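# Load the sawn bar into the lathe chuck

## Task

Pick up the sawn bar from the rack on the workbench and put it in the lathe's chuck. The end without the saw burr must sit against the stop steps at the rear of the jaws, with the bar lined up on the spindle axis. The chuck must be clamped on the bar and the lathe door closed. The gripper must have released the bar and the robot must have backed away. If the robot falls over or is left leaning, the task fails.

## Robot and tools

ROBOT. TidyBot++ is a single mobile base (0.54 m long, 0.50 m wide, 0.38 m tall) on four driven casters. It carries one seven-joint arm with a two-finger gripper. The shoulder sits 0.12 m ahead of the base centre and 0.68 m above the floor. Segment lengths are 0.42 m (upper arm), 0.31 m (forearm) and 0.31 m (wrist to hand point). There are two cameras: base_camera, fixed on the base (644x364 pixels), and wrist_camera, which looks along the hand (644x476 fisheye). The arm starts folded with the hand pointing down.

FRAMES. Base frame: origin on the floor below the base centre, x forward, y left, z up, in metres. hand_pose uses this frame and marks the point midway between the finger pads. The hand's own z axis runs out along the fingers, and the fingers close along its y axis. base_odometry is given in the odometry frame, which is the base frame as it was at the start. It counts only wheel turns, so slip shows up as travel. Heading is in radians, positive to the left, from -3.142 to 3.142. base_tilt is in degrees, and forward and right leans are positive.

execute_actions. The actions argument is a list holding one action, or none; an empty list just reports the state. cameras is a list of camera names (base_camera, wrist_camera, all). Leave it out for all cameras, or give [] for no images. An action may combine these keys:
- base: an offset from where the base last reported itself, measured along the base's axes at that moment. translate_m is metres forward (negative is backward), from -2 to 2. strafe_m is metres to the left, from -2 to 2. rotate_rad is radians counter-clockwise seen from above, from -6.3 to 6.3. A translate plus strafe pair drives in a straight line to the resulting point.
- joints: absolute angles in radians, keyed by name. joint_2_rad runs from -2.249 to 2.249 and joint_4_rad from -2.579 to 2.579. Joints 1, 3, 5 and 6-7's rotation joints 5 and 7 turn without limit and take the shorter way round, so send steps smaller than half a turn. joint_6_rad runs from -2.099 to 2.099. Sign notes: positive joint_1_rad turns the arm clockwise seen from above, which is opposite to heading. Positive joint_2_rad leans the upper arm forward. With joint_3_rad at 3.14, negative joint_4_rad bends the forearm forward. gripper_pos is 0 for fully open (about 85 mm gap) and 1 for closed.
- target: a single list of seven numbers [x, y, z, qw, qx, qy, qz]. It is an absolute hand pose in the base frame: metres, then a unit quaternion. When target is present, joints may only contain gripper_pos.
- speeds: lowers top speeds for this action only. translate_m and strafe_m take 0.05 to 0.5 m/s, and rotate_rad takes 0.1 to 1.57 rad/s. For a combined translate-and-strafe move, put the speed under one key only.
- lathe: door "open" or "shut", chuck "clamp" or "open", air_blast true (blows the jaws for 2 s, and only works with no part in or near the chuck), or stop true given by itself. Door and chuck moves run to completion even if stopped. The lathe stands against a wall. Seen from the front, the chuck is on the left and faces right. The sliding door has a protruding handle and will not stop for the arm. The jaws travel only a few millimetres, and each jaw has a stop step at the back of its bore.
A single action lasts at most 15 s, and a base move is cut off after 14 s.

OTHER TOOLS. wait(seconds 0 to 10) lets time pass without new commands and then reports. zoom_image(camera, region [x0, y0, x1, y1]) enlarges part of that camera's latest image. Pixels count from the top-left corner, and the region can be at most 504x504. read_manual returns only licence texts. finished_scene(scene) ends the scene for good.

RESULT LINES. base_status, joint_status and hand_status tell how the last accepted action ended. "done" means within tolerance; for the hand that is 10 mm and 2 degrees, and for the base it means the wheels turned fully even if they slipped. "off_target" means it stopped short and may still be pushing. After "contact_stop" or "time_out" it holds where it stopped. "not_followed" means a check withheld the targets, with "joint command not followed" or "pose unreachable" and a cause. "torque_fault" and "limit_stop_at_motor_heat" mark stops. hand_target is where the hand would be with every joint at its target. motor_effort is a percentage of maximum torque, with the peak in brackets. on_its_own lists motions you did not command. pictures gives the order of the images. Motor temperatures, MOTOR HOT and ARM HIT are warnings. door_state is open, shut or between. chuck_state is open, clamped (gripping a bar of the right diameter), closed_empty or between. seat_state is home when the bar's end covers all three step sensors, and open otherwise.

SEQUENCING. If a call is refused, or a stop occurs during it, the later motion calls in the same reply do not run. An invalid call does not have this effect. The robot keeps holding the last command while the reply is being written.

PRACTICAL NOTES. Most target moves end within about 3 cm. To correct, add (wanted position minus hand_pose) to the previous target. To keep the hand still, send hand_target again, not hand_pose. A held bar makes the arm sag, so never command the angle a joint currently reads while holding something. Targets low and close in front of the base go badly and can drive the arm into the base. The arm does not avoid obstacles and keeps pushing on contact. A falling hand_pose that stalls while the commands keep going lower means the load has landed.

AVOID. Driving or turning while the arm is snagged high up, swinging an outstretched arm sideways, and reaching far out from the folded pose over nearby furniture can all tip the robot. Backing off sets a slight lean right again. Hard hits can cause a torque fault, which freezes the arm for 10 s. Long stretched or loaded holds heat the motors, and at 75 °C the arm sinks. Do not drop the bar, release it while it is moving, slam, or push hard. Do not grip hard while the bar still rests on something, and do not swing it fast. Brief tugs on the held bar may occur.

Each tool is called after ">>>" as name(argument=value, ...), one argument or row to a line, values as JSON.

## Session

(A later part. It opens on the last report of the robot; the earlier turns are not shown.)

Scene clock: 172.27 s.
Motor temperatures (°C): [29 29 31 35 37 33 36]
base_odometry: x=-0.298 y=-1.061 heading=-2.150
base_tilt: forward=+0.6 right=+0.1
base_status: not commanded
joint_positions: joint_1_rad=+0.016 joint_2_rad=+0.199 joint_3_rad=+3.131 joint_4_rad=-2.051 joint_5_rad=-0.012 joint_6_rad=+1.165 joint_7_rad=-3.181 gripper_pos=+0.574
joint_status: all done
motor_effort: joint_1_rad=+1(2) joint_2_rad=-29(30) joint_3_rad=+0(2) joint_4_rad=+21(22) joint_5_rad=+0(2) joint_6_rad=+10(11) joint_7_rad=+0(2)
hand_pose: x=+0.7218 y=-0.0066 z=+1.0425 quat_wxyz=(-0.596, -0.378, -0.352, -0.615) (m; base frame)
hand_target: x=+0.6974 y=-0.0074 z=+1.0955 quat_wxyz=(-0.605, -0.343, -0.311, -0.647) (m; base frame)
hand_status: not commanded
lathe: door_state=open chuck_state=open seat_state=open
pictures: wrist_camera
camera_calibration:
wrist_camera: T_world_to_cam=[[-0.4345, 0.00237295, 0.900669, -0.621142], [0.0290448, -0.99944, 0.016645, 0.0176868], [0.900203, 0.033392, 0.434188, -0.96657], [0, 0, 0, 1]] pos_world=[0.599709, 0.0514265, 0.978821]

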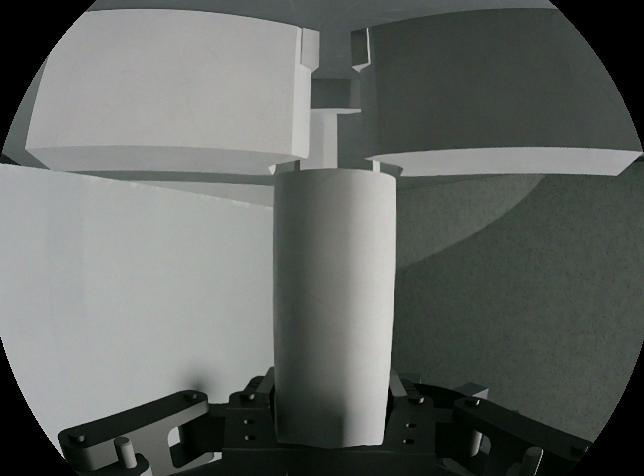

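>>> execute_actions(
  actions=[
    {"joints":{"joint_1_rad":0.047}},
  ],
  cameras=[],
)

>>> execute_actions(
  actions=[
    {"base":{"strafe_m":0.009},"speeds":{"strafe_m":0.05}},
  ],
  cameras=["wrist_camera"],
)

>>> zoom_image(
  camera="wrist_camera",
  region=[260, 110, 410, 210],
)

Scene clock: 173.07 s.
Motor temperatures (°C): [29 29 31 35 37 33 36]
base_odometry: x=-0.298 y=-1.061 heading=-2.150
base_tilt: forward=+0.6 right=+0.1
base_status: not commanded
joint_positions: joint_1_rad=+0.030 joint_2_rad=+0.199 joint_3_rad=+3.131 joint_4_rad=-2.051 joint_5_rad=-0.012 joint_6_rad=+1.165 joint_7_rad=-3.181 gripper_pos=+0.574
joint_status: all done
motor_effort: joint_1_rad=+1(3) joint_2_rad=-30(30) joint_3_rad=+0(1) joint_4_rad=+21(22) joint_5_rad=+0(2) joint_6_rad=+10(11) joint_7_rad=-1(2)
hand_pose: x=+0.7216 y=-0.0147 z=+1.0425 quat_wxyz=(-0.600, -0.380, -0.349, -0.611) (m; base frame)
hand_target: x=+0.6972 y=-0.0149 z=+1.0955 quat_wxyz=(-0.609, -0.345, -0.309, -0.643) (m; base frame)
hand_status: not commanded
lathe: door_state=open chuck_state=open seat_state=open
pictures: none
No camera images: "cameras" was empty.

Scene clock: 173.70 s.
Motor temperatures (°C): [29 29 31 35 37 33 36]
base_odometry: x=-0.291 y=-1.066 heading=-2.150
base_tilt: forward=+0.5 right=+0.2
base_status: done
joint_positions: joint_1_rad=+0.035 joint_2_rad=+0.199 joint_3_rad=+3.128 joint_4_rad=-2.051 joint_5_rad=-0.012 joint_6_rad=+1.165 joint_7_rad=-3.181 gripper_pos=+0.574
joint_status: not commanded
motor_effort: joint_1_rad=+0(3) joint_2_rad=-30(31) joint_3_rad=+0(2) joint_4_rad=+21(22) joint_5_rad=+1(1) joint_6_rad=+10(11) joint_7_rad=+0(2)
hand_pose: x=+0.7216 y=-0.0160 z=+1.0425 quat_wxyz=(-0.600, -0.381, -0.348, -0.611) (m; base frame)
hand_target: x=+0.6972 y=-0.0149 z=+1.0955 quat_wxyz=(-0.609, -0.345, -0.309, -0.643) (m; base frame)
hand_status: not commanded
lathe: door_state=open chuck_state=open seat_state=open
pictures: wrist_camera
camera_calibration:
wrist_camera: T_world_to_cam=[[-0.434562, 0.00853932, 0.900601, -0.621072], [0.0136486, -0.999778, 0.0160655, 0.0199136], [0.900538, 0.0192734, 0.434349, -0.966741], [0, 0, 0, 1]] pos_world=[0.600421, 0.0438451, 0.978922]

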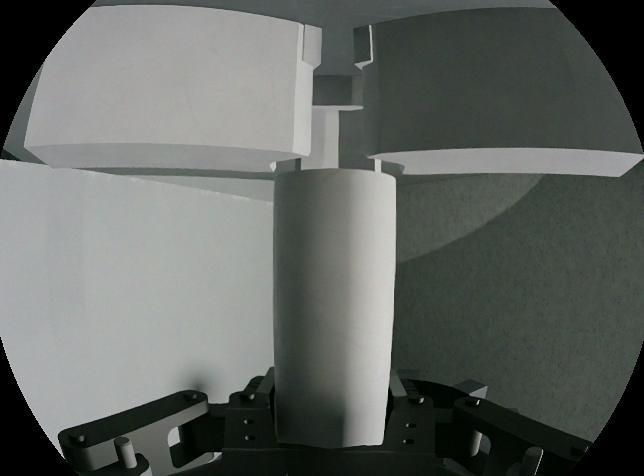

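Scaled by 3.360.

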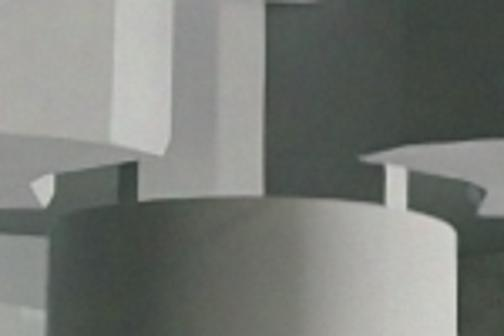

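>>> execute_actions(
  actions=[
    {"base":{"strafe_m":0.005},"speeds":{"strafe_m":0.05}},
  ],
  cameras=["wrist_camera"],
)

>>> zoom_image(
  camera="wrist_camera",
  region=[260, 110, 410, 210],
)

Scene clock: 174.67 s.
Motor temperatures (°C): [29 29 31 35 37 33 36]
base_odometry: x=-0.287 y=-1.069 heading=-2.150
base_tilt: forward=+0.5 right=+0.2
base_status: done
joint_positions: joint_1_rad=+0.037 joint_2_rad=+0.199 joint_3_rad=+3.128 joint_4_rad=-2.051 joint_5_rad=-0.012 joint_6_rad=+1.165 joint_7_rad=-3.181 gripper_pos=+0.574
joint_status: not commanded
motor_effort: joint_1_rad=+1(4) joint_2_rad=-29(31) joint_3_rad=+0(3) joint_4_rad=+22(22) joint_5_rad=+1(2) joint_6_rad=+11(11) joint_7_rad=-1(2)
hand_pose: x=+0.7215 y=-0.0171 z=+1.0426 quat_wxyz=(-0.601, -0.381, -0.348, -0.611) (m; base frame)
hand_target: x=+0.6972 y=-0.0149 z=+1.0955 quat_wxyz=(-0.609, -0.345, -0.309, -0.643) (m; base frame)
hand_status: not commanded
lathe: door_state=open chuck_state=open seat_state=open
pictures: wrist_camera
camera_calibration:
wrist_camera: T_world_to_cam=[[-0.434629, 0.00921034, 0.900562, -0.621019], [0.0119036, -0.999802, 0.0159702, 0.0201854], [0.900531, 0.017661, 0.434433, -0.966822], [0, 0, 0, 1]] pos_world=[0.6005, 0.0429762, 0.978964]

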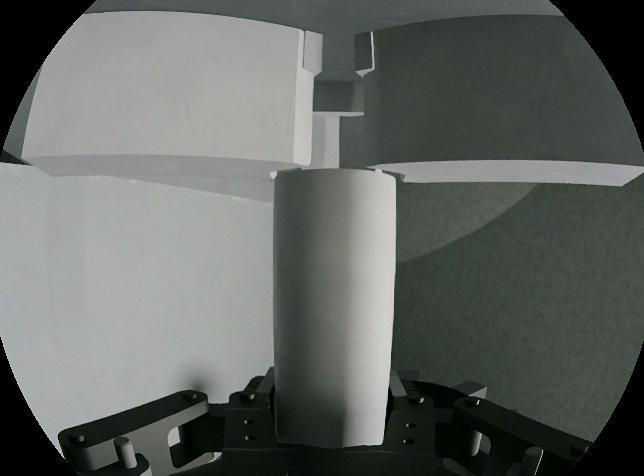

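Scaled by 3.360.

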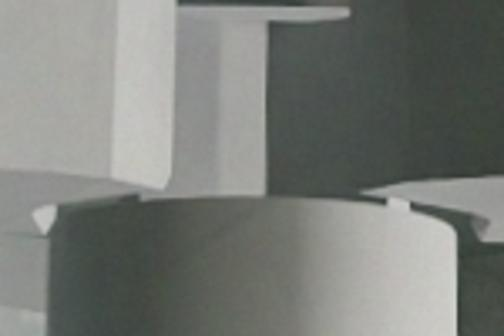

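>>> execute_actions(
  actions=[
    {"joints":{"joint_4_rad":-2.0215}},
  ],
  cameras=["wrist_camera"],
)

>>> zoom_image(
  camera="wrist_camera",
  region=[260, 110, 410, 210],
)

Scene clock: 175.40 s.
Motor temperatures (°C): [29 29 31 35 37 33 36]
base_odometry: x=-0.287 y=-1.069 heading=-2.150
base_tilt: forward=+0.5 right=+0.2
base_status: not commanded
joint_positions: joint_1_rad=+0.037 joint_2_rad=+0.199 joint_3_rad=+3.128 joint_4_rad=-2.049 joint_5_rad=-0.012 joint_6_rad=+1.165 joint_7_rad=-3.181 gripper_pos=+0.574
joint_status: all done
motor_effort: joint_1_rad=+2(2) joint_2_rad=-30(30) joint_3_rad=+0(1) joint_4_rad=+21(22) joint_5_rad=+1(1) joint_6_rad=+11(11) joint_7_rad=-2(2)
hand_pose: x=+0.7216 y=-0.0171 z=+1.0433 quat_wxyz=(-0.601, -0.381, -0.348, -0.611) (m; base frame)
hand_target: x=+0.6972 y=-0.0149 z=+1.0967 quat_wxyz=(-0.610, -0.345, -0.308, -0.644) (m; base frame)
hand_status: not commanded
lathe: door_state=open chuck_state=open seat_state=open
pictures: wrist_camera
camera_calibration:
wrist_camera: T_world_to_cam=[[-0.435766, 0.00923845, 0.900012, -0.620187], [0.0118799, -0.999801, 0.0160147, 0.0201414], [0.899981, 0.0176707, 0.43557, -0.967955], [0, 0, 0, 1]] pos_world=[0.600646, 0.0429714, 0.979466]

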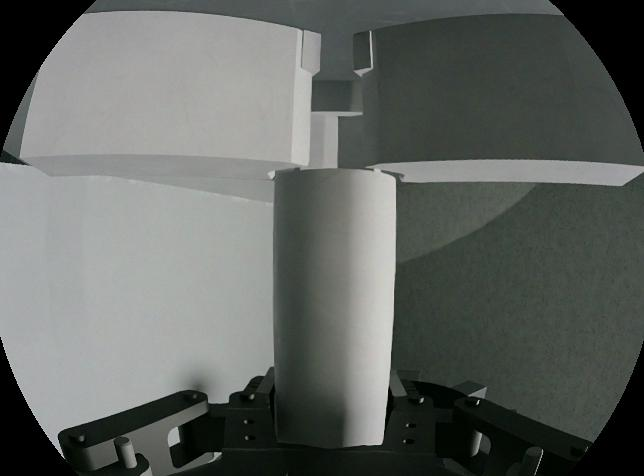

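Scaled by 3.360.

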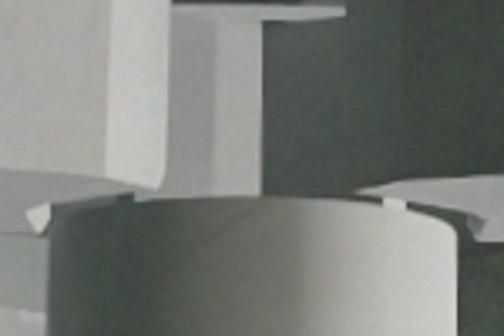

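>>> execute_actions(
  actions=[
    {"base":{"strafe_m":0.008},"speeds":{"strafe_m":0.05}},
  ],
  cameras=["wrist_camera"],
)

>>> zoom_image(
  camera="wrist_camera",
  region=[260, 110, 410, 210],
)

Scene clock: 176.23 s.
Motor temperatures (°C): [29 29 31 35 37 33 36]
base_odometry: x=-0.280 y=-1.074 heading=-2.151
base_tilt: forward=+0.6 right=+0.0
base_status: done
joint_positions: joint_1_rad=+0.047 joint_2_rad=+0.199 joint_3_rad=+3.128 joint_4_rad=-2.049 joint_5_rad=-0.012 joint_6_rad=+1.165 joint_7_rad=-3.181 gripper_pos=+0.574
joint_status: not commanded
motor_effort: joint_1_rad=+0(4) joint_2_rad=-29(31) joint_3_rad=-1(4) joint_4_rad=+22(22) joint_5_rad=+2(4) joint_6_rad=+10(11) joint_7_rad=-1(2)
hand_pose: x=+0.7214 y=-0.0236 z=+1.0434 quat_wxyz=(-0.604, -0.382, -0.346, -0.608) (m; base frame)
hand_target: x=+0.6972 y=-0.0149 z=+1.0967 quat_wxyz=(-0.610, -0.345, -0.308, -0.644) (m; base frame)
hand_status: not commanded
lathe: door_state=open chuck_state=open seat_state=open
pictures: wrist_camera
camera_calibration:
wrist_camera: T_world_to_cam=[[-0.435957, 0.0139829, 0.899859, -0.619968], [0.00115524, -0.99987, 0.0160966, 0.021357], [0.899967, 0.00805698, 0.435884, -0.968289], [0, 0, 0, 1]] pos_world=[0.601124, 0.0378247, 0.979601]

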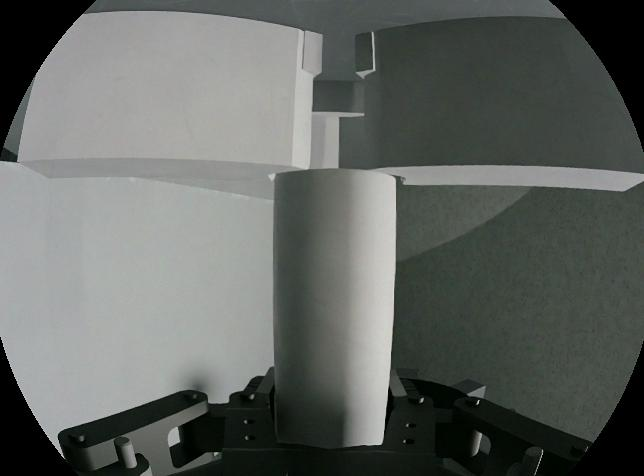

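Scaled by 3.360.

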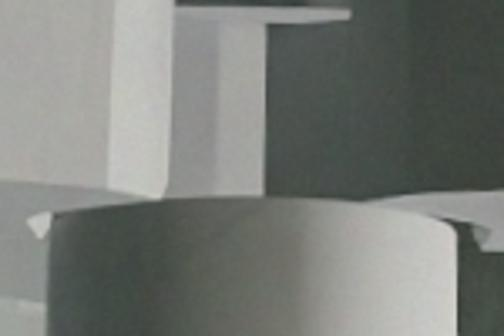

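>>> zoom_image(
  camera="wrist_camera",
  region=[240, 0, 440, 200],
)

Scaled by 2.520.

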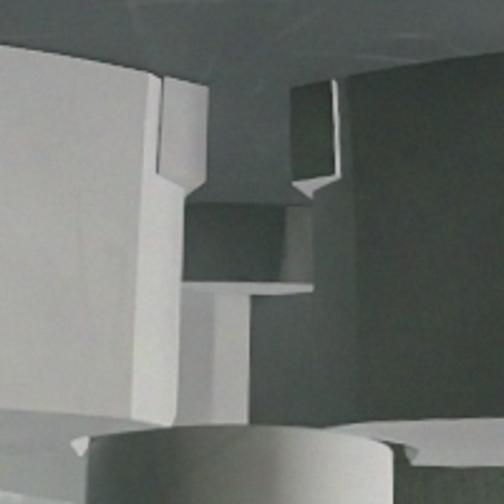

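>>> zoom_image(
  camera="wrist_camera",
  region=[280, 130, 400, 200],
)

>>> zoom_image(
  camera="wrist_camera",
  region=[280, 10, 400, 90],
)

Scaled by 4.200.

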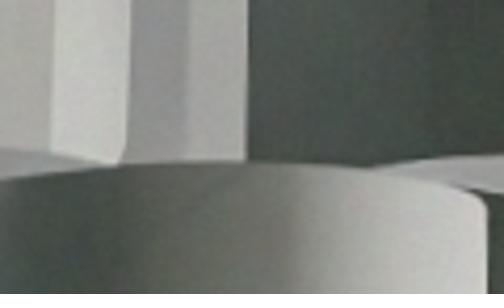

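Scaled by 4.200.

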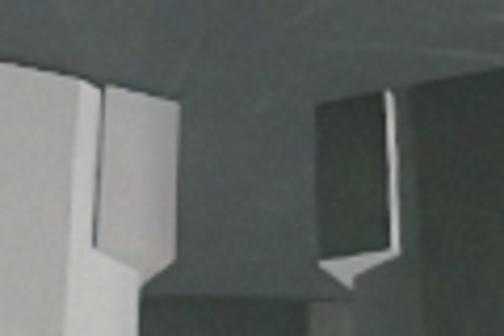

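>>> zoom_image(
  camera="wrist_camera",
  region=[260, 160, 300, 190],
)

>>> zoom_image(
  camera="wrist_camera",
  region=[370, 160, 410, 190],
)

Scaled by 12.600.

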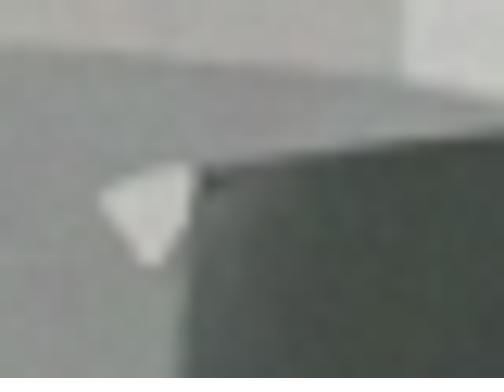

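Scaled by 12.600.

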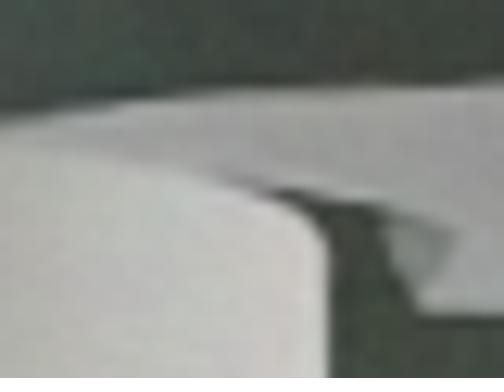

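>>> execute_actions(
  actions=[
    {"base":{"strafe_m":-0.03},"speeds":{"strafe_m":0.1}},
  ],
  cameras=[],
)

>>> execute_actions(
  actions=[
    {"joints":{"joint_1_rad":-0.012}},
  ],
  cameras=["wrist_camera"],
)

>>> zoom_image(
  camera="wrist_camera",
  region=[260, 110, 410, 210],
)

Scene clock: 181.67 s.
Motor temperatures (°C): [29 29 30 35 37 33 36]
base_odometry: x=-0.305 y=-1.057 heading=-2.150
base_tilt: forward=+0.5 right=+0.1
base_status: done
joint_positions: joint_1_rad=+0.049 joint_2_rad=+0.199 joint_3_rad=+3.124 joint_4_rad=-2.049 joint_5_rad=-0.012 joint_6_rad=+1.165 joint_7_rad=-3.181 gripper_pos=+0.574
joint_status: not commanded
motor_effort: joint_1_rad=+0(4) joint_2_rad=-30(32) joint_3_rad=-1(3) joint_4_rad=+21(23) joint_5_rad=+1(2) joint_6_rad=+10(11) joint_7_rad=-1(2)
hand_pose: x=+0.7214 y=-0.0222 z=+1.0435 quat_wxyz=(-0.603, -0.382, -0.346, -0.609) (m; base frame)
hand_target: x=+0.6972 y=-0.0149 z=+1.0967 quat_wxyz=(-0.610, -0.345, -0.308, -0.644) (m; base frame)
hand_status: not commanded
lathe: door_state=open chuck_state=open seat_state=open
pictures: none
No camera images: "cameras" was empty.

Scene clock: 182.43 s.
Motor temperatures (°C): [29 29 30 35 37 33 36]
base_odometry: x=-0.305 y=-1.057 heading=-2.150
base_tilt: forward=+0.5 right=+0.2
base_status: not commanded
joint_positions: joint_1_rad=+0.002 joint_2_rad=+0.199 joint_3_rad=+3.124 joint_4_rad=-2.049 joint_5_rad=-0.012 joint_6_rad=+1.165 joint_7_rad=-3.181 gripper_pos=+0.574
joint_status: all done
motor_effort: joint_1_rad=-3(3) joint_2_rad=-30(30) joint_3_rad=-3(4) joint_4_rad=+21(22) joint_5_rad=+4(4) joint_6_rad=+11(11) joint_7_rad=-1(2)
hand_pose: x=+0.7218 y=+0.0059 z=+1.0436 quat_wxyz=(-0.589, -0.374, -0.354, -0.623) (m; base frame)
hand_target: x=+0.6971 y=+0.0193 z=+1.0967 quat_wxyz=(-0.590, -0.335, -0.318, -0.661) (m; base frame)
hand_status: not commanded
lathe: door_state=open chuck_state=open seat_state=open
pictures: wrist_camera
camera_calibration:
wrist_camera: T_world_to_cam=[[-0.436459, -0.00823338, 0.899686, -0.61972], [0.0504092, -0.998611, 0.015316, 0.0160479], [0.898311, 0.0520373, 0.436268, -0.968447], [0, 0, 0, 1]] pos_world=[0.598675, 0.0613186, 0.979811]

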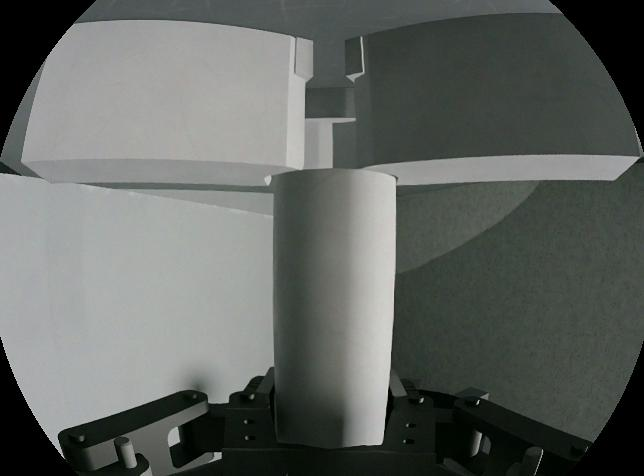

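Scaled by 3.360.

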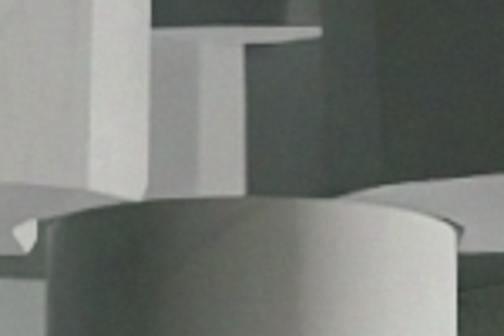

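>>> execute_actions(
  actions=[
    {"joints":{"joint_1_rad":0.026},"base":{"strafe_m":-0.003},"speeds":{"strafe_m":0.05}},
  ],
  cameras=["wrist_camera"],
)

>>> zoom_image(
  camera="wrist_camera",
  region=[260, 150, 310, 190],
)

>>> zoom_image(
  camera="wrist_camera",
  region=[360, 150, 410, 190],
)

Scene clock: 183.43 s.
Motor temperatures (°C): [29 30 30 35 37 33 36]
base_odometry: x=-0.307 y=-1.056 heading=-2.150
base_tilt: forward=+0.5 right=+0.1
base_status: done
joint_positions: joint_1_rad=+0.015 joint_2_rad=+0.199 joint_3_rad=+3.124 joint_4_rad=-2.049 joint_5_rad=-0.012 joint_6_rad=+1.165 joint_7_rad=-3.181 gripper_pos=+0.574
joint_status: all done
motor_effort: joint_1_rad=+1(5) joint_2_rad=-30(30) joint_3_rad=+0(3) joint_4_rad=+21(23) joint_5_rad=+0(3) joint_6_rad=+11(11) joint_7_rad=-1(2)
hand_pose: x=+0.7218 y=-0.0020 z=+1.0437 quat_wxyz=(-0.593, -0.376, -0.352, -0.619) (m; base frame)
hand_target: x=+0.6974 y=-0.0027 z=+1.0967 quat_wxyz=(-0.603, -0.341, -0.312, -0.650) (m; base frame)
hand_status: not commanded
lathe: door_state=open chuck_state=open seat_state=open
pictures: wrist_camera
camera_calibration:
wrist_camera: T_world_to_cam=[[-0.436557, -0.00270032, 0.899672, -0.619697], [0.0374482, -0.999183, 0.0151724, 0.0176882], [0.898897, 0.0403147, 0.436302, -0.968543], [0, 0, 0, 1]] pos_world=[0.599425, 0.0550469, 0.979833]

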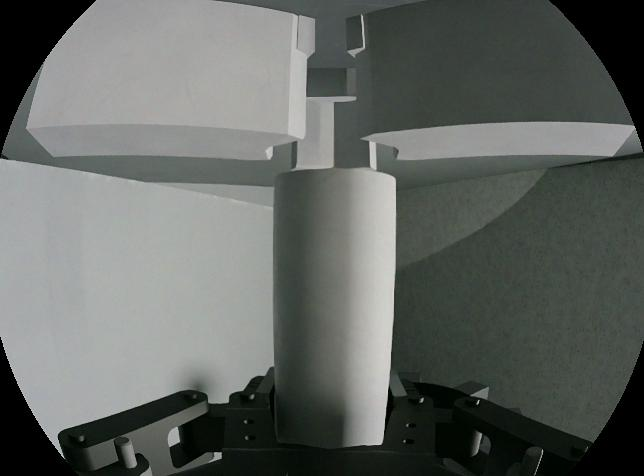

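Scaled by 10.080.

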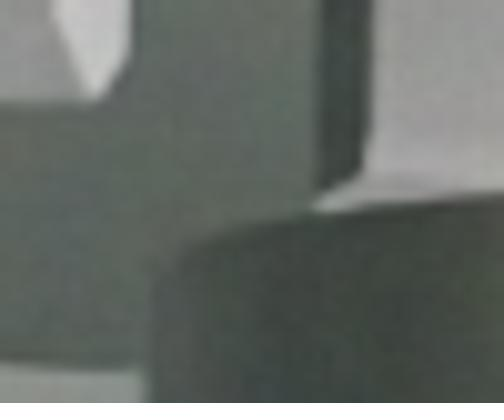

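Scaled by 10.080.

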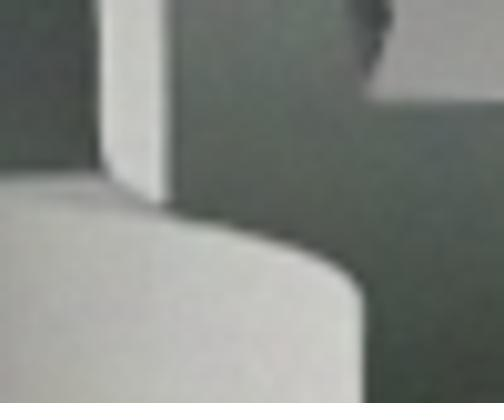

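>>> execute_actions(
  actions=[
    {"joints":{"joint_4_rad":-2.026},"base":{"translate_m":0.0015,"strafe_m":0.005},"speeds":{"strafe_m":0.05}},
  ],
  cameras=["wrist_camera"],
)

>>> zoom_image(
  camera="wrist_camera",
  region=[260, 150, 310, 190],
)

>>> zoom_image(
  camera="wrist_camera",
  region=[360, 150, 410, 190],
)

Scene clock: 184.53 s.
Motor temperatures (°C): [29 30 30 35 37 33 36]
base_odometry: x=-0.304 y=-1.060 heading=-2.151
base_tilt: forward=+0.5 right=+0.1
base_status: done
joint_positions: joint_1_rad=+0.017 joint_2_rad=+0.199 joint_3_rad=+3.123 joint_4_rad=-2.049 joint_5_rad=-0.012 joint_6_rad=+1.165 joint_7_rad=-3.181 gripper_pos=+0.574
joint_status: all done
motor_effort: joint_1_rad=+1(5) joint_2_rad=-29(31) joint_3_rad=+0(3) joint_4_rad=+22(22) joint_5_rad=+1(2) joint_6_rad=+10(11) joint_7_rad=-1(1)
hand_pose: x=+0.7218 y=-0.0026 z=+1.0437 quat_wxyz=(-0.593, -0.376, -0.352, -0.618) (m; base frame)
hand_target: x=+0.6974 y=-0.0027 z=+1.0944 quat_wxyz=(-0.602, -0.343, -0.313, -0.649) (m; base frame)
hand_status: not commanded
lathe: door_state=open chuck_state=open seat_state=open
pictures: wrist_camera
camera_calibration:
wrist_camera: T_world_to_cam=[[-0.436588, -0.00233356, 0.899659, -0.619679], [0.0364411, -0.999222, 0.0150924, 0.0178624], [0.898923, 0.0393737, 0.436333, -0.968573], [0, 0, 0, 1]] pos_world=[0.599478, 0.0545388, 0.979851]

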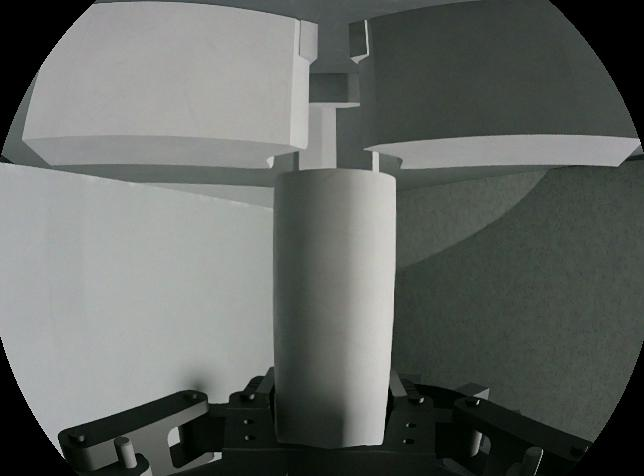

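Scaled by 10.080.

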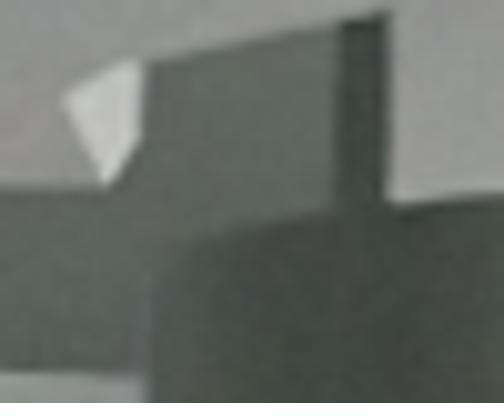

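Scaled by 10.080.

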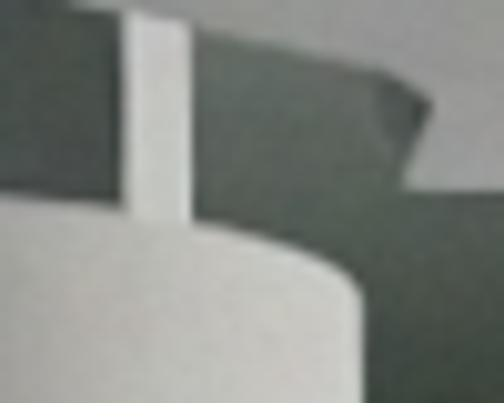

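>>> execute_actions(
  actions=[
    {"base":{"strafe_m":0.007},"speeds":{"strafe_m":0.05}},
  ],
  cameras=["wrist_camera"],
)

>>> zoom_image(
  camera="wrist_camera",
  region=[260, 150, 310, 190],
)

>>> zoom_image(
  camera="wrist_camera",
  region=[360, 150, 410, 190],
)

Scene clock: 186.67 s.
Motor temperatures (°C): [29 30 30 35 37 33 36]
base_odometry: x=-0.298 y=-1.064 heading=-2.151
base_tilt: forward=+0.6 right=+0.1
base_status: done
joint_positions: joint_1_rad=+0.018 joint_2_rad=+0.199 joint_3_rad=+3.122 joint_4_rad=-2.049 joint_5_rad=-0.012 joint_6_rad=+1.165 joint_7_rad=-3.181 gripper_pos=+0.574
joint_status: not commanded
motor_effort: joint_1_rad=+1(4) joint_2_rad=-30(31) joint_3_rad=+0(2) joint_4_rad=+21(22) joint_5_rad=+0(2) joint_6_rad=+11(11) joint_7_rad=-1(2)
hand_pose: x=+0.7218 y=-0.0028 z=+1.0437 quat_wxyz=(-0.593, -0.376, -0.352, -0.618) (m; base frame)
hand_target: x=+0.6974 y=-0.0027 z=+1.0944 quat_wxyz=(-0.602, -0.343, -0.313, -0.649) (m; base frame)
hand_status: not commanded
lathe: door_state=open chuck_state=open seat_state=open
pictures: wrist_camera
camera_calibration:
wrist_camera: T_world_to_cam=[[-0.43659, -0.00239345, 0.899657, -0.619683], [0.0362798, -0.99923, 0.0149477, 0.0179807], [0.898929, 0.0391654, 0.436341, -0.968573], [0, 0, 0, 1]] pos_world=[0.599478, 0.0544182, 0.979862]

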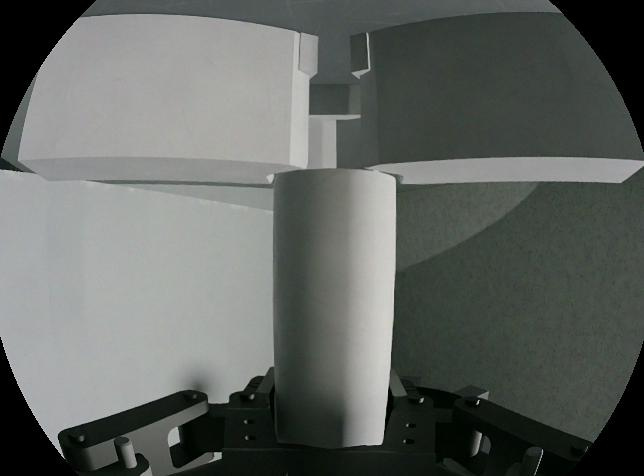

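Scaled by 10.080.

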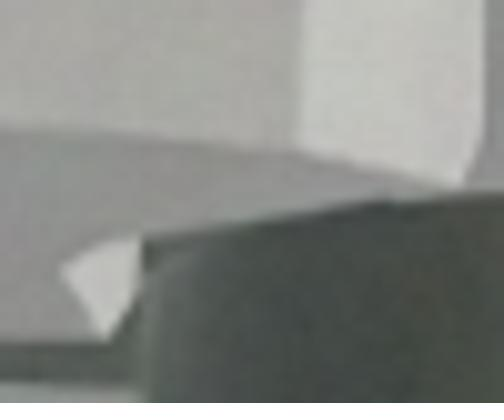

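Scaled by 10.080.

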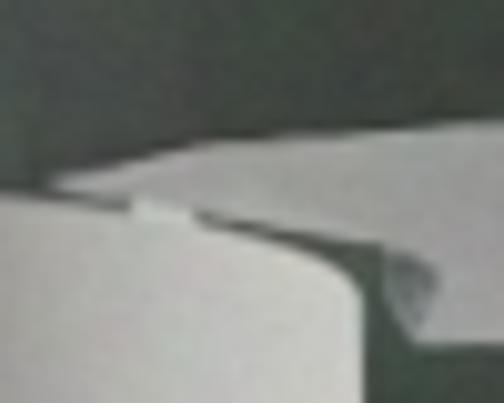

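>>> execute_actions(
  actions=[
    {"base":{"strafe_m":0.006},"speeds":{"strafe_m":0.05}},
  ],
  cameras=["wrist_camera"],
)

>>> zoom_image(
  camera="wrist_camera",
  region=[260, 150, 310, 190],
)

>>> zoom_image(
  camera="wrist_camera",
  region=[360, 150, 410, 190],
)

Scene clock: 187.67 s.
Motor temperatures (°C): [29 30 30 35 37 33 36]
base_odometry: x=-0.294 y=-1.067 heading=-2.151
base_tilt: forward=+0.6 right=+0.1
base_status: done
joint_positions: joint_1_rad=+0.024 joint_2_rad=+0.199 joint_3_rad=+3.124 joint_4_rad=-2.049 joint_5_rad=-0.012 joint_6_rad=+1.165 joint_7_rad=-3.181 gripper_pos=+0.574
joint_status: not commanded
motor_effort: joint_1_rad=+1(4) joint_2_rad=-29(31) joint_3_rad=-1(4) joint_4_rad=+20(22) joint_5_rad=+0(4) joint_6_rad=+10(11) joint_7_rad=-2(2)
hand_pose: x=+0.7218 y=-0.0073 z=+1.0437 quat_wxyz=(-0.596, -0.378, -0.350, -0.616) (m; base frame)
hand_target: x=+0.6974 y=-0.0027 z=+1.0944 quat_wxyz=(-0.602, -0.343, -0.313, -0.649) (m; base frame)
hand_status: not commanded
lathe: door_state=open chuck_state=open seat_state=open
pictures: wrist_camera
camera_calibration:
wrist_camera: T_world_to_cam=[[-0.436591, 0.00112771, 0.89966, -0.619676], [0.0285995, -0.999476, 0.0151317, 0.0187912], [0.899206, 0.0323362, 0.43633, -0.96861], [0, 0, 0, 1]] pos_world=[0.599897, 0.0508014, 0.979847]

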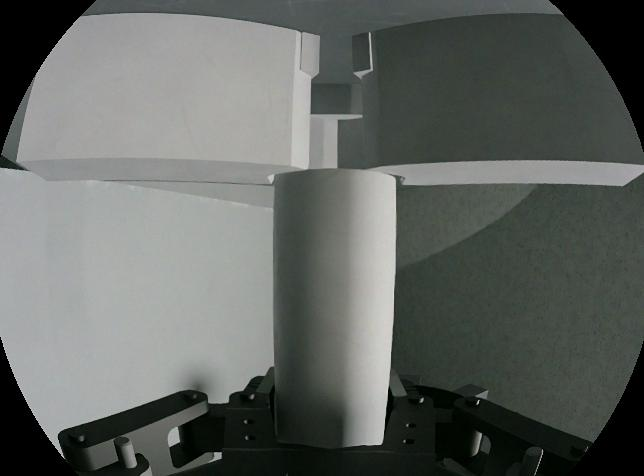

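Scaled by 10.080.

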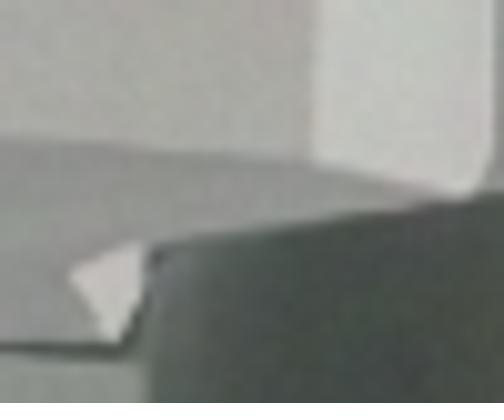

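Scaled by 10.080.

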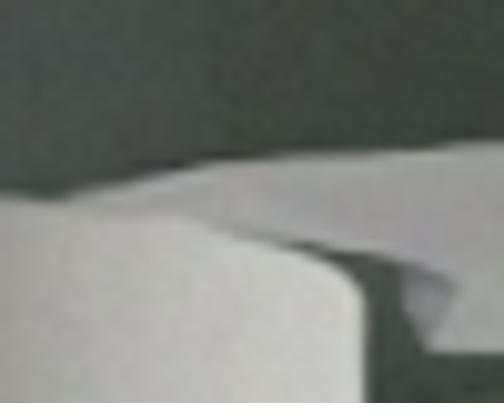

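>>> execute_actions(
  actions=[
    {"joints":{"joint_1_rad":-0.004}},
  ],
  cameras=[],
)

>>> execute_actions(
  actions=[
    {"base":{"translate_m":0.0015},"speeds":{"translate_m":0.05}},
  ],
  cameras=["wrist_camera"],
)

>>> zoom_image(
  camera="wrist_camera",
  region=[260, 150, 310, 190],
)

>>> zoom_image(
  camera="wrist_camera",
  region=[360, 150, 410, 190],
)

Scene clock: 189.27 s.
Motor temperatures (°C): [29 30 30 35 37 33 36]
base_odometry: x=-0.294 y=-1.067 heading=-2.151
base_tilt: forward=+0.5 right=+0.2
base_status: not commanded
joint_positions: joint_1_rad=+0.013 joint_2_rad=+0.199 joint_3_rad=+3.124 joint_4_rad=-2.047 joint_5_rad=-0.012 joint_6_rad=+1.165 joint_7_rad=-3.181 gripper_pos=+0.574
joint_status: all done
motor_effort: joint_1_rad=+1(2) joint_2_rad=-31(32) joint_3_rad=+0(3) joint_4_rad=+21(22) joint_5_rad=+1(4) joint_6_rad=+12(12) joint_7_rad=-1(2)
hand_pose: x=+0.7219 y=-0.0005 z=+1.0445 quat_wxyz=(-0.593, -0.375, -0.352, -0.620) (m; base frame)
hand_target: x=+0.6972 y=+0.0146 z=+1.0944 quat_wxyz=(-0.592, -0.338, -0.319, -0.658) (m; base frame)
hand_status: not commanded
lathe: door_state=open chuck_state=open seat_state=open
pictures: none
No camera images: "cameras" was empty.

Scene clock: 189.70 s.
Motor temperatures (°C): [29 30 30 35 37 33 36]
base_odometry: x=-0.294 y=-1.069 heading=-2.151
base_tilt: forward=+0.4 right=+0.2
base_status: done
joint_positions: joint_1_rad=+0.012 joint_2_rad=+0.198 joint_3_rad=+3.124 joint_4_rad=-2.047 joint_5_rad=-0.012 joint_6_rad=+1.165 joint_7_rad=-3.181 gripper_pos=+0.574
joint_status: not commanded
motor_effort: joint_1_rad=+1(4) joint_2_rad=-30(34) joint_3_rad=-1(2) joint_4_rad=+21(24) joint_5_rad=+0(1) joint_6_rad=+11(12) joint_7_rad=-1(1)
hand_pose: x=+0.7218 y=+0.0001 z=+1.0449 quat_wxyz=(-0.593, -0.375, -0.352, -0.620) (m; base frame)
hand_target: x=+0.6972 y=+0.0146 z=+1.0944 quat_wxyz=(-0.592, -0.338, -0.319, -0.658) (m; base frame)
hand_status: not commanded
lathe: door_state=open chuck_state=open seat_state=open
pictures: wrist_camera
camera_calibration:
wrist_camera: T_world_to_cam=[[-0.438829, -0.00421924, 0.898561, -0.618031], [0.0407965, -0.999051, 0.0152326, 0.0172463], [0.897644, 0.0433426, 0.438585, -0.970619], [0, 0, 0, 1]] pos_world=[0.599357, 0.0566915, 0.980775]

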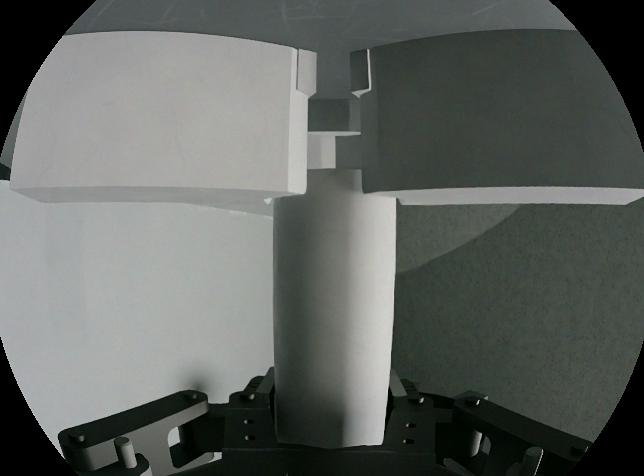

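Scaled by 10.080.

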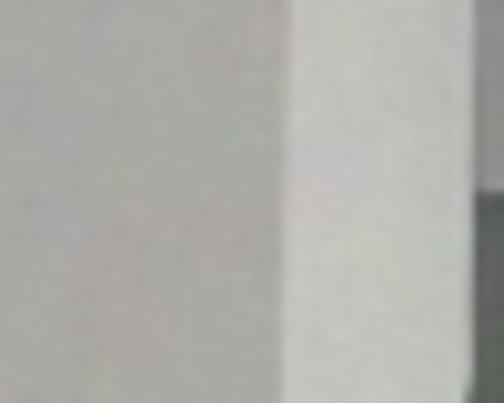

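Scaled by 10.080.

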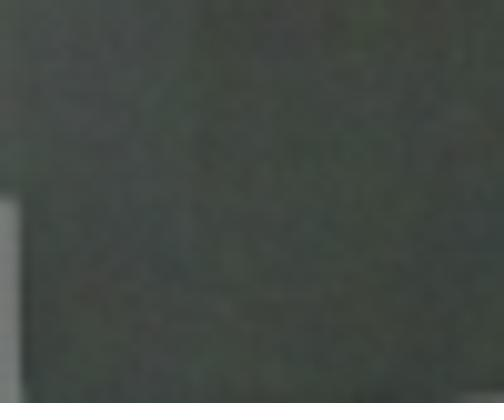

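>>> execute_actions(
  actions=[
    {"base":{"strafe_m":0.01},"speeds":{"strafe_m":0.05}},
  ],
  cameras=["wrist_camera"],
)

Scene clock: 190.53 s.
Motor temperatures (°C): [29 30 30 35 37 33 36]
base_odometry: x=-0.286 y=-1.074 heading=-2.151
base_tilt: forward=+0.6 right=+0.1
base_status: done
joint_positions: joint_1_rad=+0.005 joint_2_rad=+0.198 joint_3_rad=+3.123 joint_4_rad=-2.047 joint_5_rad=-0.012 joint_6_rad=+1.165 joint_7_rad=-3.181 gripper_pos=+0.574
joint_status: not commanded
motor_effort: joint_1_rad=+1(3) joint_2_rad=-29(32) joint_3_rad=+0(3) joint_4_rad=+21(23) joint_5_rad=+1(2) joint_6_rad=+10(11) joint_7_rad=-1(1)
hand_pose: x=+0.7218 y=+0.0043 z=+1.0449 quat_wxyz=(-0.590, -0.374, -0.353, -0.622) (m; base frame)
hand_target: x=+0.6972 y=+0.0146 z=+1.0944 quat_wxyz=(-0.592, -0.338, -0.319, -0.658) (m; base frame)
hand_status: not commanded
lathe: door_state=open chuck_state=open seat_state=open
pictures: wrist_camera
camera_calibration:
wrist_camera: T_world_to_cam=[[-0.438788, -0.00739447, 0.89856, -0.618038], [0.0478942, -0.998737, 0.015169, 0.0164452], [0.897313, 0.0496918, 0.438588, -0.970579], [0, 0, 0, 1]] pos_world=[0.598938, 0.0600842, 0.98078]

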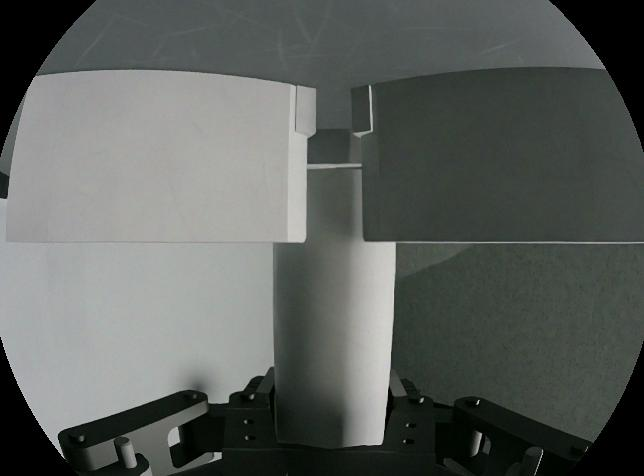

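>>> execute_actions(
  actions=[
    {"base":{"strafe_m":0.008},"speeds":{"strafe_m":0.05}},
  ],
  cameras=["wrist_camera"],
)

Scene clock: 191.40 s.
Motor temperatures (°C): [29 30 30 35 37 33 36]
base_odometry: x=-0.279 y=-1.079 heading=-2.151
base_tilt: forward=+0.5 right=+0.1
base_status: done
joint_positions: joint_1_rad=+0.003 joint_2_rad=+0.198 joint_3_rad=+3.123 joint_4_rad=-2.047 joint_5_rad=-0.012 joint_6_rad=+1.165 joint_7_rad=-3.181 gripper_pos=+0.574
joint_status: not commanded
motor_effort: joint_1_rad=+0(4) joint_2_rad=-29(31) joint_3_rad=-1(3) joint_4_rad=+21(22) joint_5_rad=+2(2) joint_6_rad=+10(11) joint_7_rad=-1(2)
hand_pose: x=+0.7218 y=+0.0057 z=+1.0449 quat_wxyz=(-0.590, -0.373, -0.354, -0.623) (m; base frame)
hand_target: x=+0.6972 y=+0.0146 z=+1.0944 quat_wxyz=(-0.592, -0.338, -0.319, -0.658) (m; base frame)
hand_status: not commanded
lathe: door_state=open chuck_state=open seat_state=open
pictures: wrist_camera
camera_calibration:
wrist_camera: T_world_to_cam=[[-0.43877, -0.00843297, 0.89856, -0.618041], [0.0502105, -0.998624, 0.0151459, 0.0161854], [0.897196, 0.0517627, 0.43859, -0.970565], [0, 0, 0, 1]] pos_world=[0.598796, 0.0611903, 0.980781]

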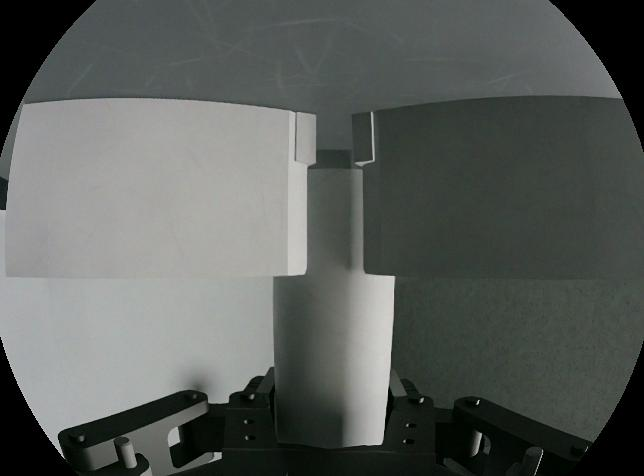

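>>> execute_actions(
  actions=[
    {"base":{"strafe_m":0.004},"speeds":{"strafe_m":0.05}},
  ],
  cameras=["wrist_camera"],
)

>>> zoom_image(
  camera="wrist_camera",
  region=[280, 130, 400, 200],
)

Scene clock: 192.17 s.
Motor temperatures (°C): [29 30 30 35 37 33 36]
base_odometry: x=-0.276 y=-1.081 heading=-2.151
base_tilt: forward=+0.4 right=+0.2
base_status: done
joint_positions: joint_1_rad=+0.005 joint_2_rad=+0.198 joint_3_rad=+3.127 joint_4_rad=-2.047 joint_5_rad=-0.012 joint_6_rad=+1.165 joint_7_rad=-3.181 gripper_pos=+0.574
joint_status: not commanded
motor_effort: joint_1_rad=-1(6) joint_2_rad=-30(32) joint_3_rad=-1(6) joint_4_rad=+22(22) joint_5_rad=+2(6) joint_6_rad=+10(11) joint_7_rad=-1(1)
hand_pose: x=+0.7218 y=+0.0022 z=+1.0449 quat_wxyz=(-0.592, -0.374, -0.353, -0.621) (m; base frame)
hand_target: x=+0.6972 y=+0.0146 z=+1.0944 quat_wxyz=(-0.592, -0.338, -0.319, -0.658) (m; base frame)
hand_status: not commanded
lathe: door_state=open chuck_state=open seat_state=open
pictures: wrist_camera
camera_calibration:
wrist_camera: T_world_to_cam=[[-0.438809, -0.00489323, 0.898567, -0.618011], [0.0438348, -0.998911, 0.0159668, 0.0163821], [0.89751, 0.0463949, 0.438546, -0.970612], [0, 0, 0, 1]] pos_world=[0.599227, 0.0583716, 0.980721]

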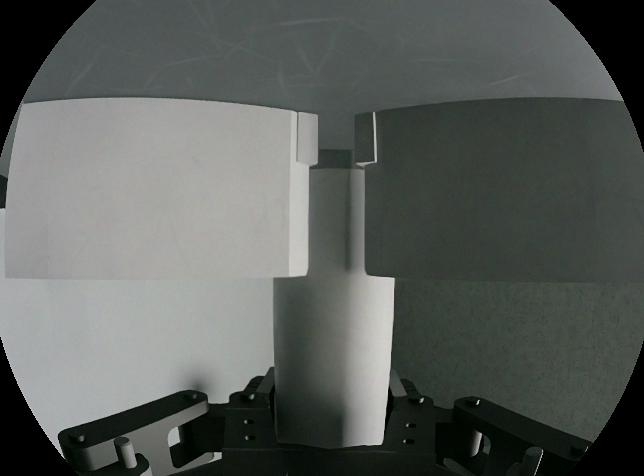

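Scaled by 4.200.

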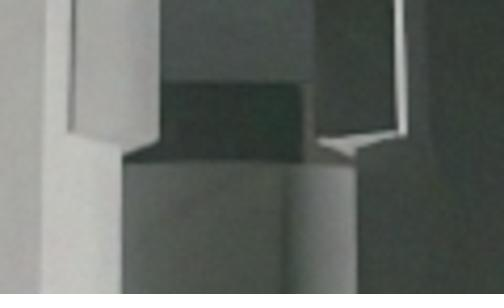

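>>> execute_actions(
  actions=[
    {"base":{"translate_m":-0.0018},"speeds":{"translate_m":0.05}},
  ],
  cameras=[],
)

>>> execute_actions(
  actions=[
    {"joints":{"joint_1_rad":-0.015}},
  ],
  cameras=["wrist_camera"],
)

>>> zoom_image(
  camera="wrist_camera",
  region=[280, 130, 400, 200],
)

Scene clock: 193.37 s.
Motor temperatures (°C): [29 30 30 35 37 33 36]
base_odometry: x=-0.275 y=-1.080 heading=-2.151
base_tilt: forward=+0.6 right=+0.2
base_status: done
joint_positions: joint_1_rad=+0.005 joint_2_rad=+0.198 joint_3_rad=+3.127 joint_4_rad=-2.046 joint_5_rad=-0.012 joint_6_rad=+1.165 joint_7_rad=-3.181 gripper_pos=+0.574
joint_status: not commanded
motor_effort: joint_1_rad=+2(2) joint_2_rad=-30(34) joint_3_rad=-1(1) joint_4_rad=+21(23) joint_5_rad=+0(1) joint_6_rad=+10(12) joint_7_rad=-1(2)
hand_pose: x=+0.7216 y=+0.0022 z=+1.0454 quat_wxyz=(-0.592, -0.374, -0.352, -0.621) (m; base frame)
hand_target: x=+0.6972 y=+0.0146 z=+1.0944 quat_wxyz=(-0.592, -0.338, -0.319, -0.658) (m; base frame)
hand_status: not commanded
lathe: door_state=open chuck_state=open seat_state=open
pictures: none
No camera images: "cameras" was empty.

Scene clock: 193.87 s.
Motor temperatures (°C): [29 30 30 35 37 33 36]
base_odometry: x=-0.275 y=-1.080 heading=-2.151
base_tilt: forward=+0.5 right=+0.1
base_status: not commanded
joint_positions: joint_1_rad=+0.005 joint_2_rad=+0.198 joint_3_rad=+3.128 joint_4_rad=-2.046 joint_5_rad=-0.012 joint_6_rad=+1.165 joint_7_rad=-3.181 gripper_pos=+0.574
joint_status: all done
motor_effort: joint_1_rad=-1(3) joint_2_rad=-29(30) joint_3_rad=-2(3) joint_4_rad=+21(22) joint_5_rad=+2(4) joint_6_rad=+10(11) joint_7_rad=-1(1)
hand_pose: x=+0.7216 y=+0.0024 z=+1.0454 quat_wxyz=(-0.592, -0.374, -0.352, -0.621) (m; base frame)
hand_target: x=+0.6970 y=+0.0210 z=+1.0944 quat_wxyz=(-0.589, -0.336, -0.320, -0.662) (m; base frame)
hand_status: not commanded
lathe: door_state=open chuck_state=open seat_state=open
pictures: wrist_camera
camera_calibration:
wrist_camera: T_world_to_cam=[[-0.439652, -0.00501809, 0.898154, -0.617567], [0.0442364, -0.998892, 0.016073, 0.0162586], [0.897078, 0.0467976, 0.439387, -0.971215], [0, 0, 0, 1]] pos_world=[0.599022, 0.0585922, 0.981148]

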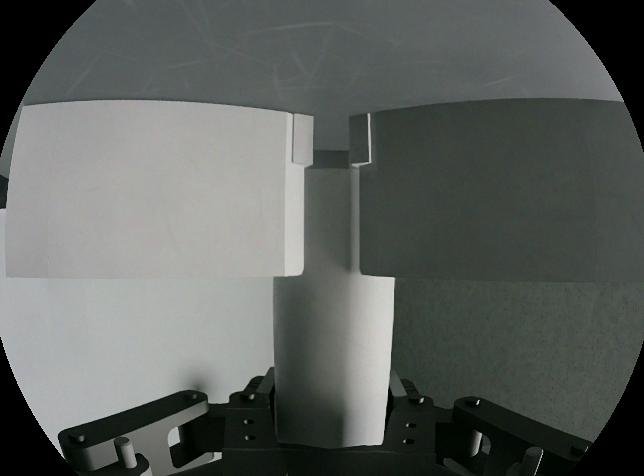

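Scaled by 4.200.

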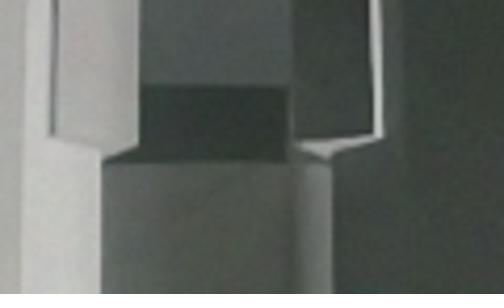

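>>> execute_actions(
  actions=[
    {"base":{"translate_m":0.0012,"strafe_m":0.004},"speeds":{"translate_m":0.05}},
  ],
  cameras=["wrist_camera"],
)

>>> zoom_image(
  camera="wrist_camera",
  region=[280, 130, 400, 200],
)

Scene clock: 194.73 s.
Motor temperatures (°C): [29 30 30 35 37 33 36]
base_odometry: x=-0.272 y=-1.083 heading=-2.151
base_tilt: forward=+0.5 right=+0.1
base_status: done
joint_positions: joint_1_rad=+0.005 joint_2_rad=+0.198 joint_3_rad=+3.134 joint_4_rad=-2.046 joint_5_rad=-0.012 joint_6_rad=+1.165 joint_7_rad=-3.181 gripper_pos=+0.574
joint_status: not commanded
motor_effort: joint_1_rad=-4(8) joint_2_rad=-30(30) joint_3_rad=-4(7) joint_4_rad=+23(23) joint_5_rad=+4(7) joint_6_rad=+11(11) joint_7_rad=+0(1)
hand_pose: x=+0.7217 y=-0.0011 z=+1.0454 quat_wxyz=(-0.594, -0.374, -0.352, -0.619) (m; base frame)
hand_target: x=+0.6970 y=+0.0210 z=+1.0944 quat_wxyz=(-0.589, -0.336, -0.320, -0.662) (m; base frame)
hand_status: not commanded
lathe: door_state=open chuck_state=open seat_state=open
pictures: wrist_camera
camera_calibration:
wrist_camera: T_world_to_cam=[[-0.439666, -0.0010902, 0.898161, -0.617525], [0.0376482, -0.999143, 0.0172167, 0.0163053], [0.897372, 0.0413838, 0.43933, -0.971272], [0, 0, 0, 1]] pos_world=[0.599474, 0.055813, 0.981065]

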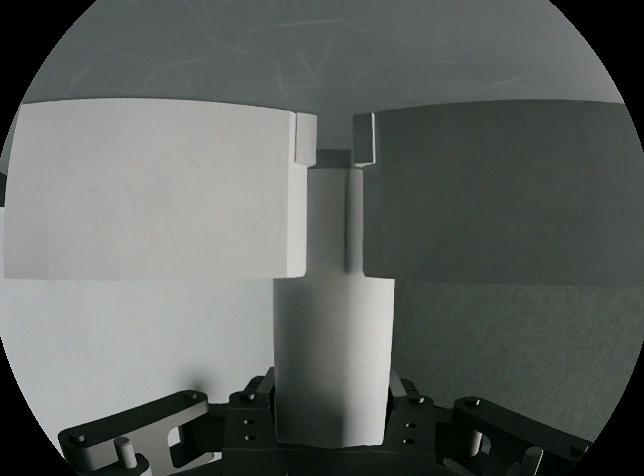

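Scaled by 4.200.

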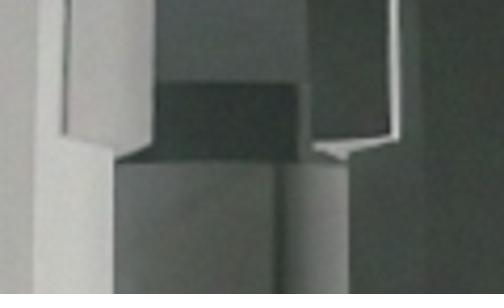

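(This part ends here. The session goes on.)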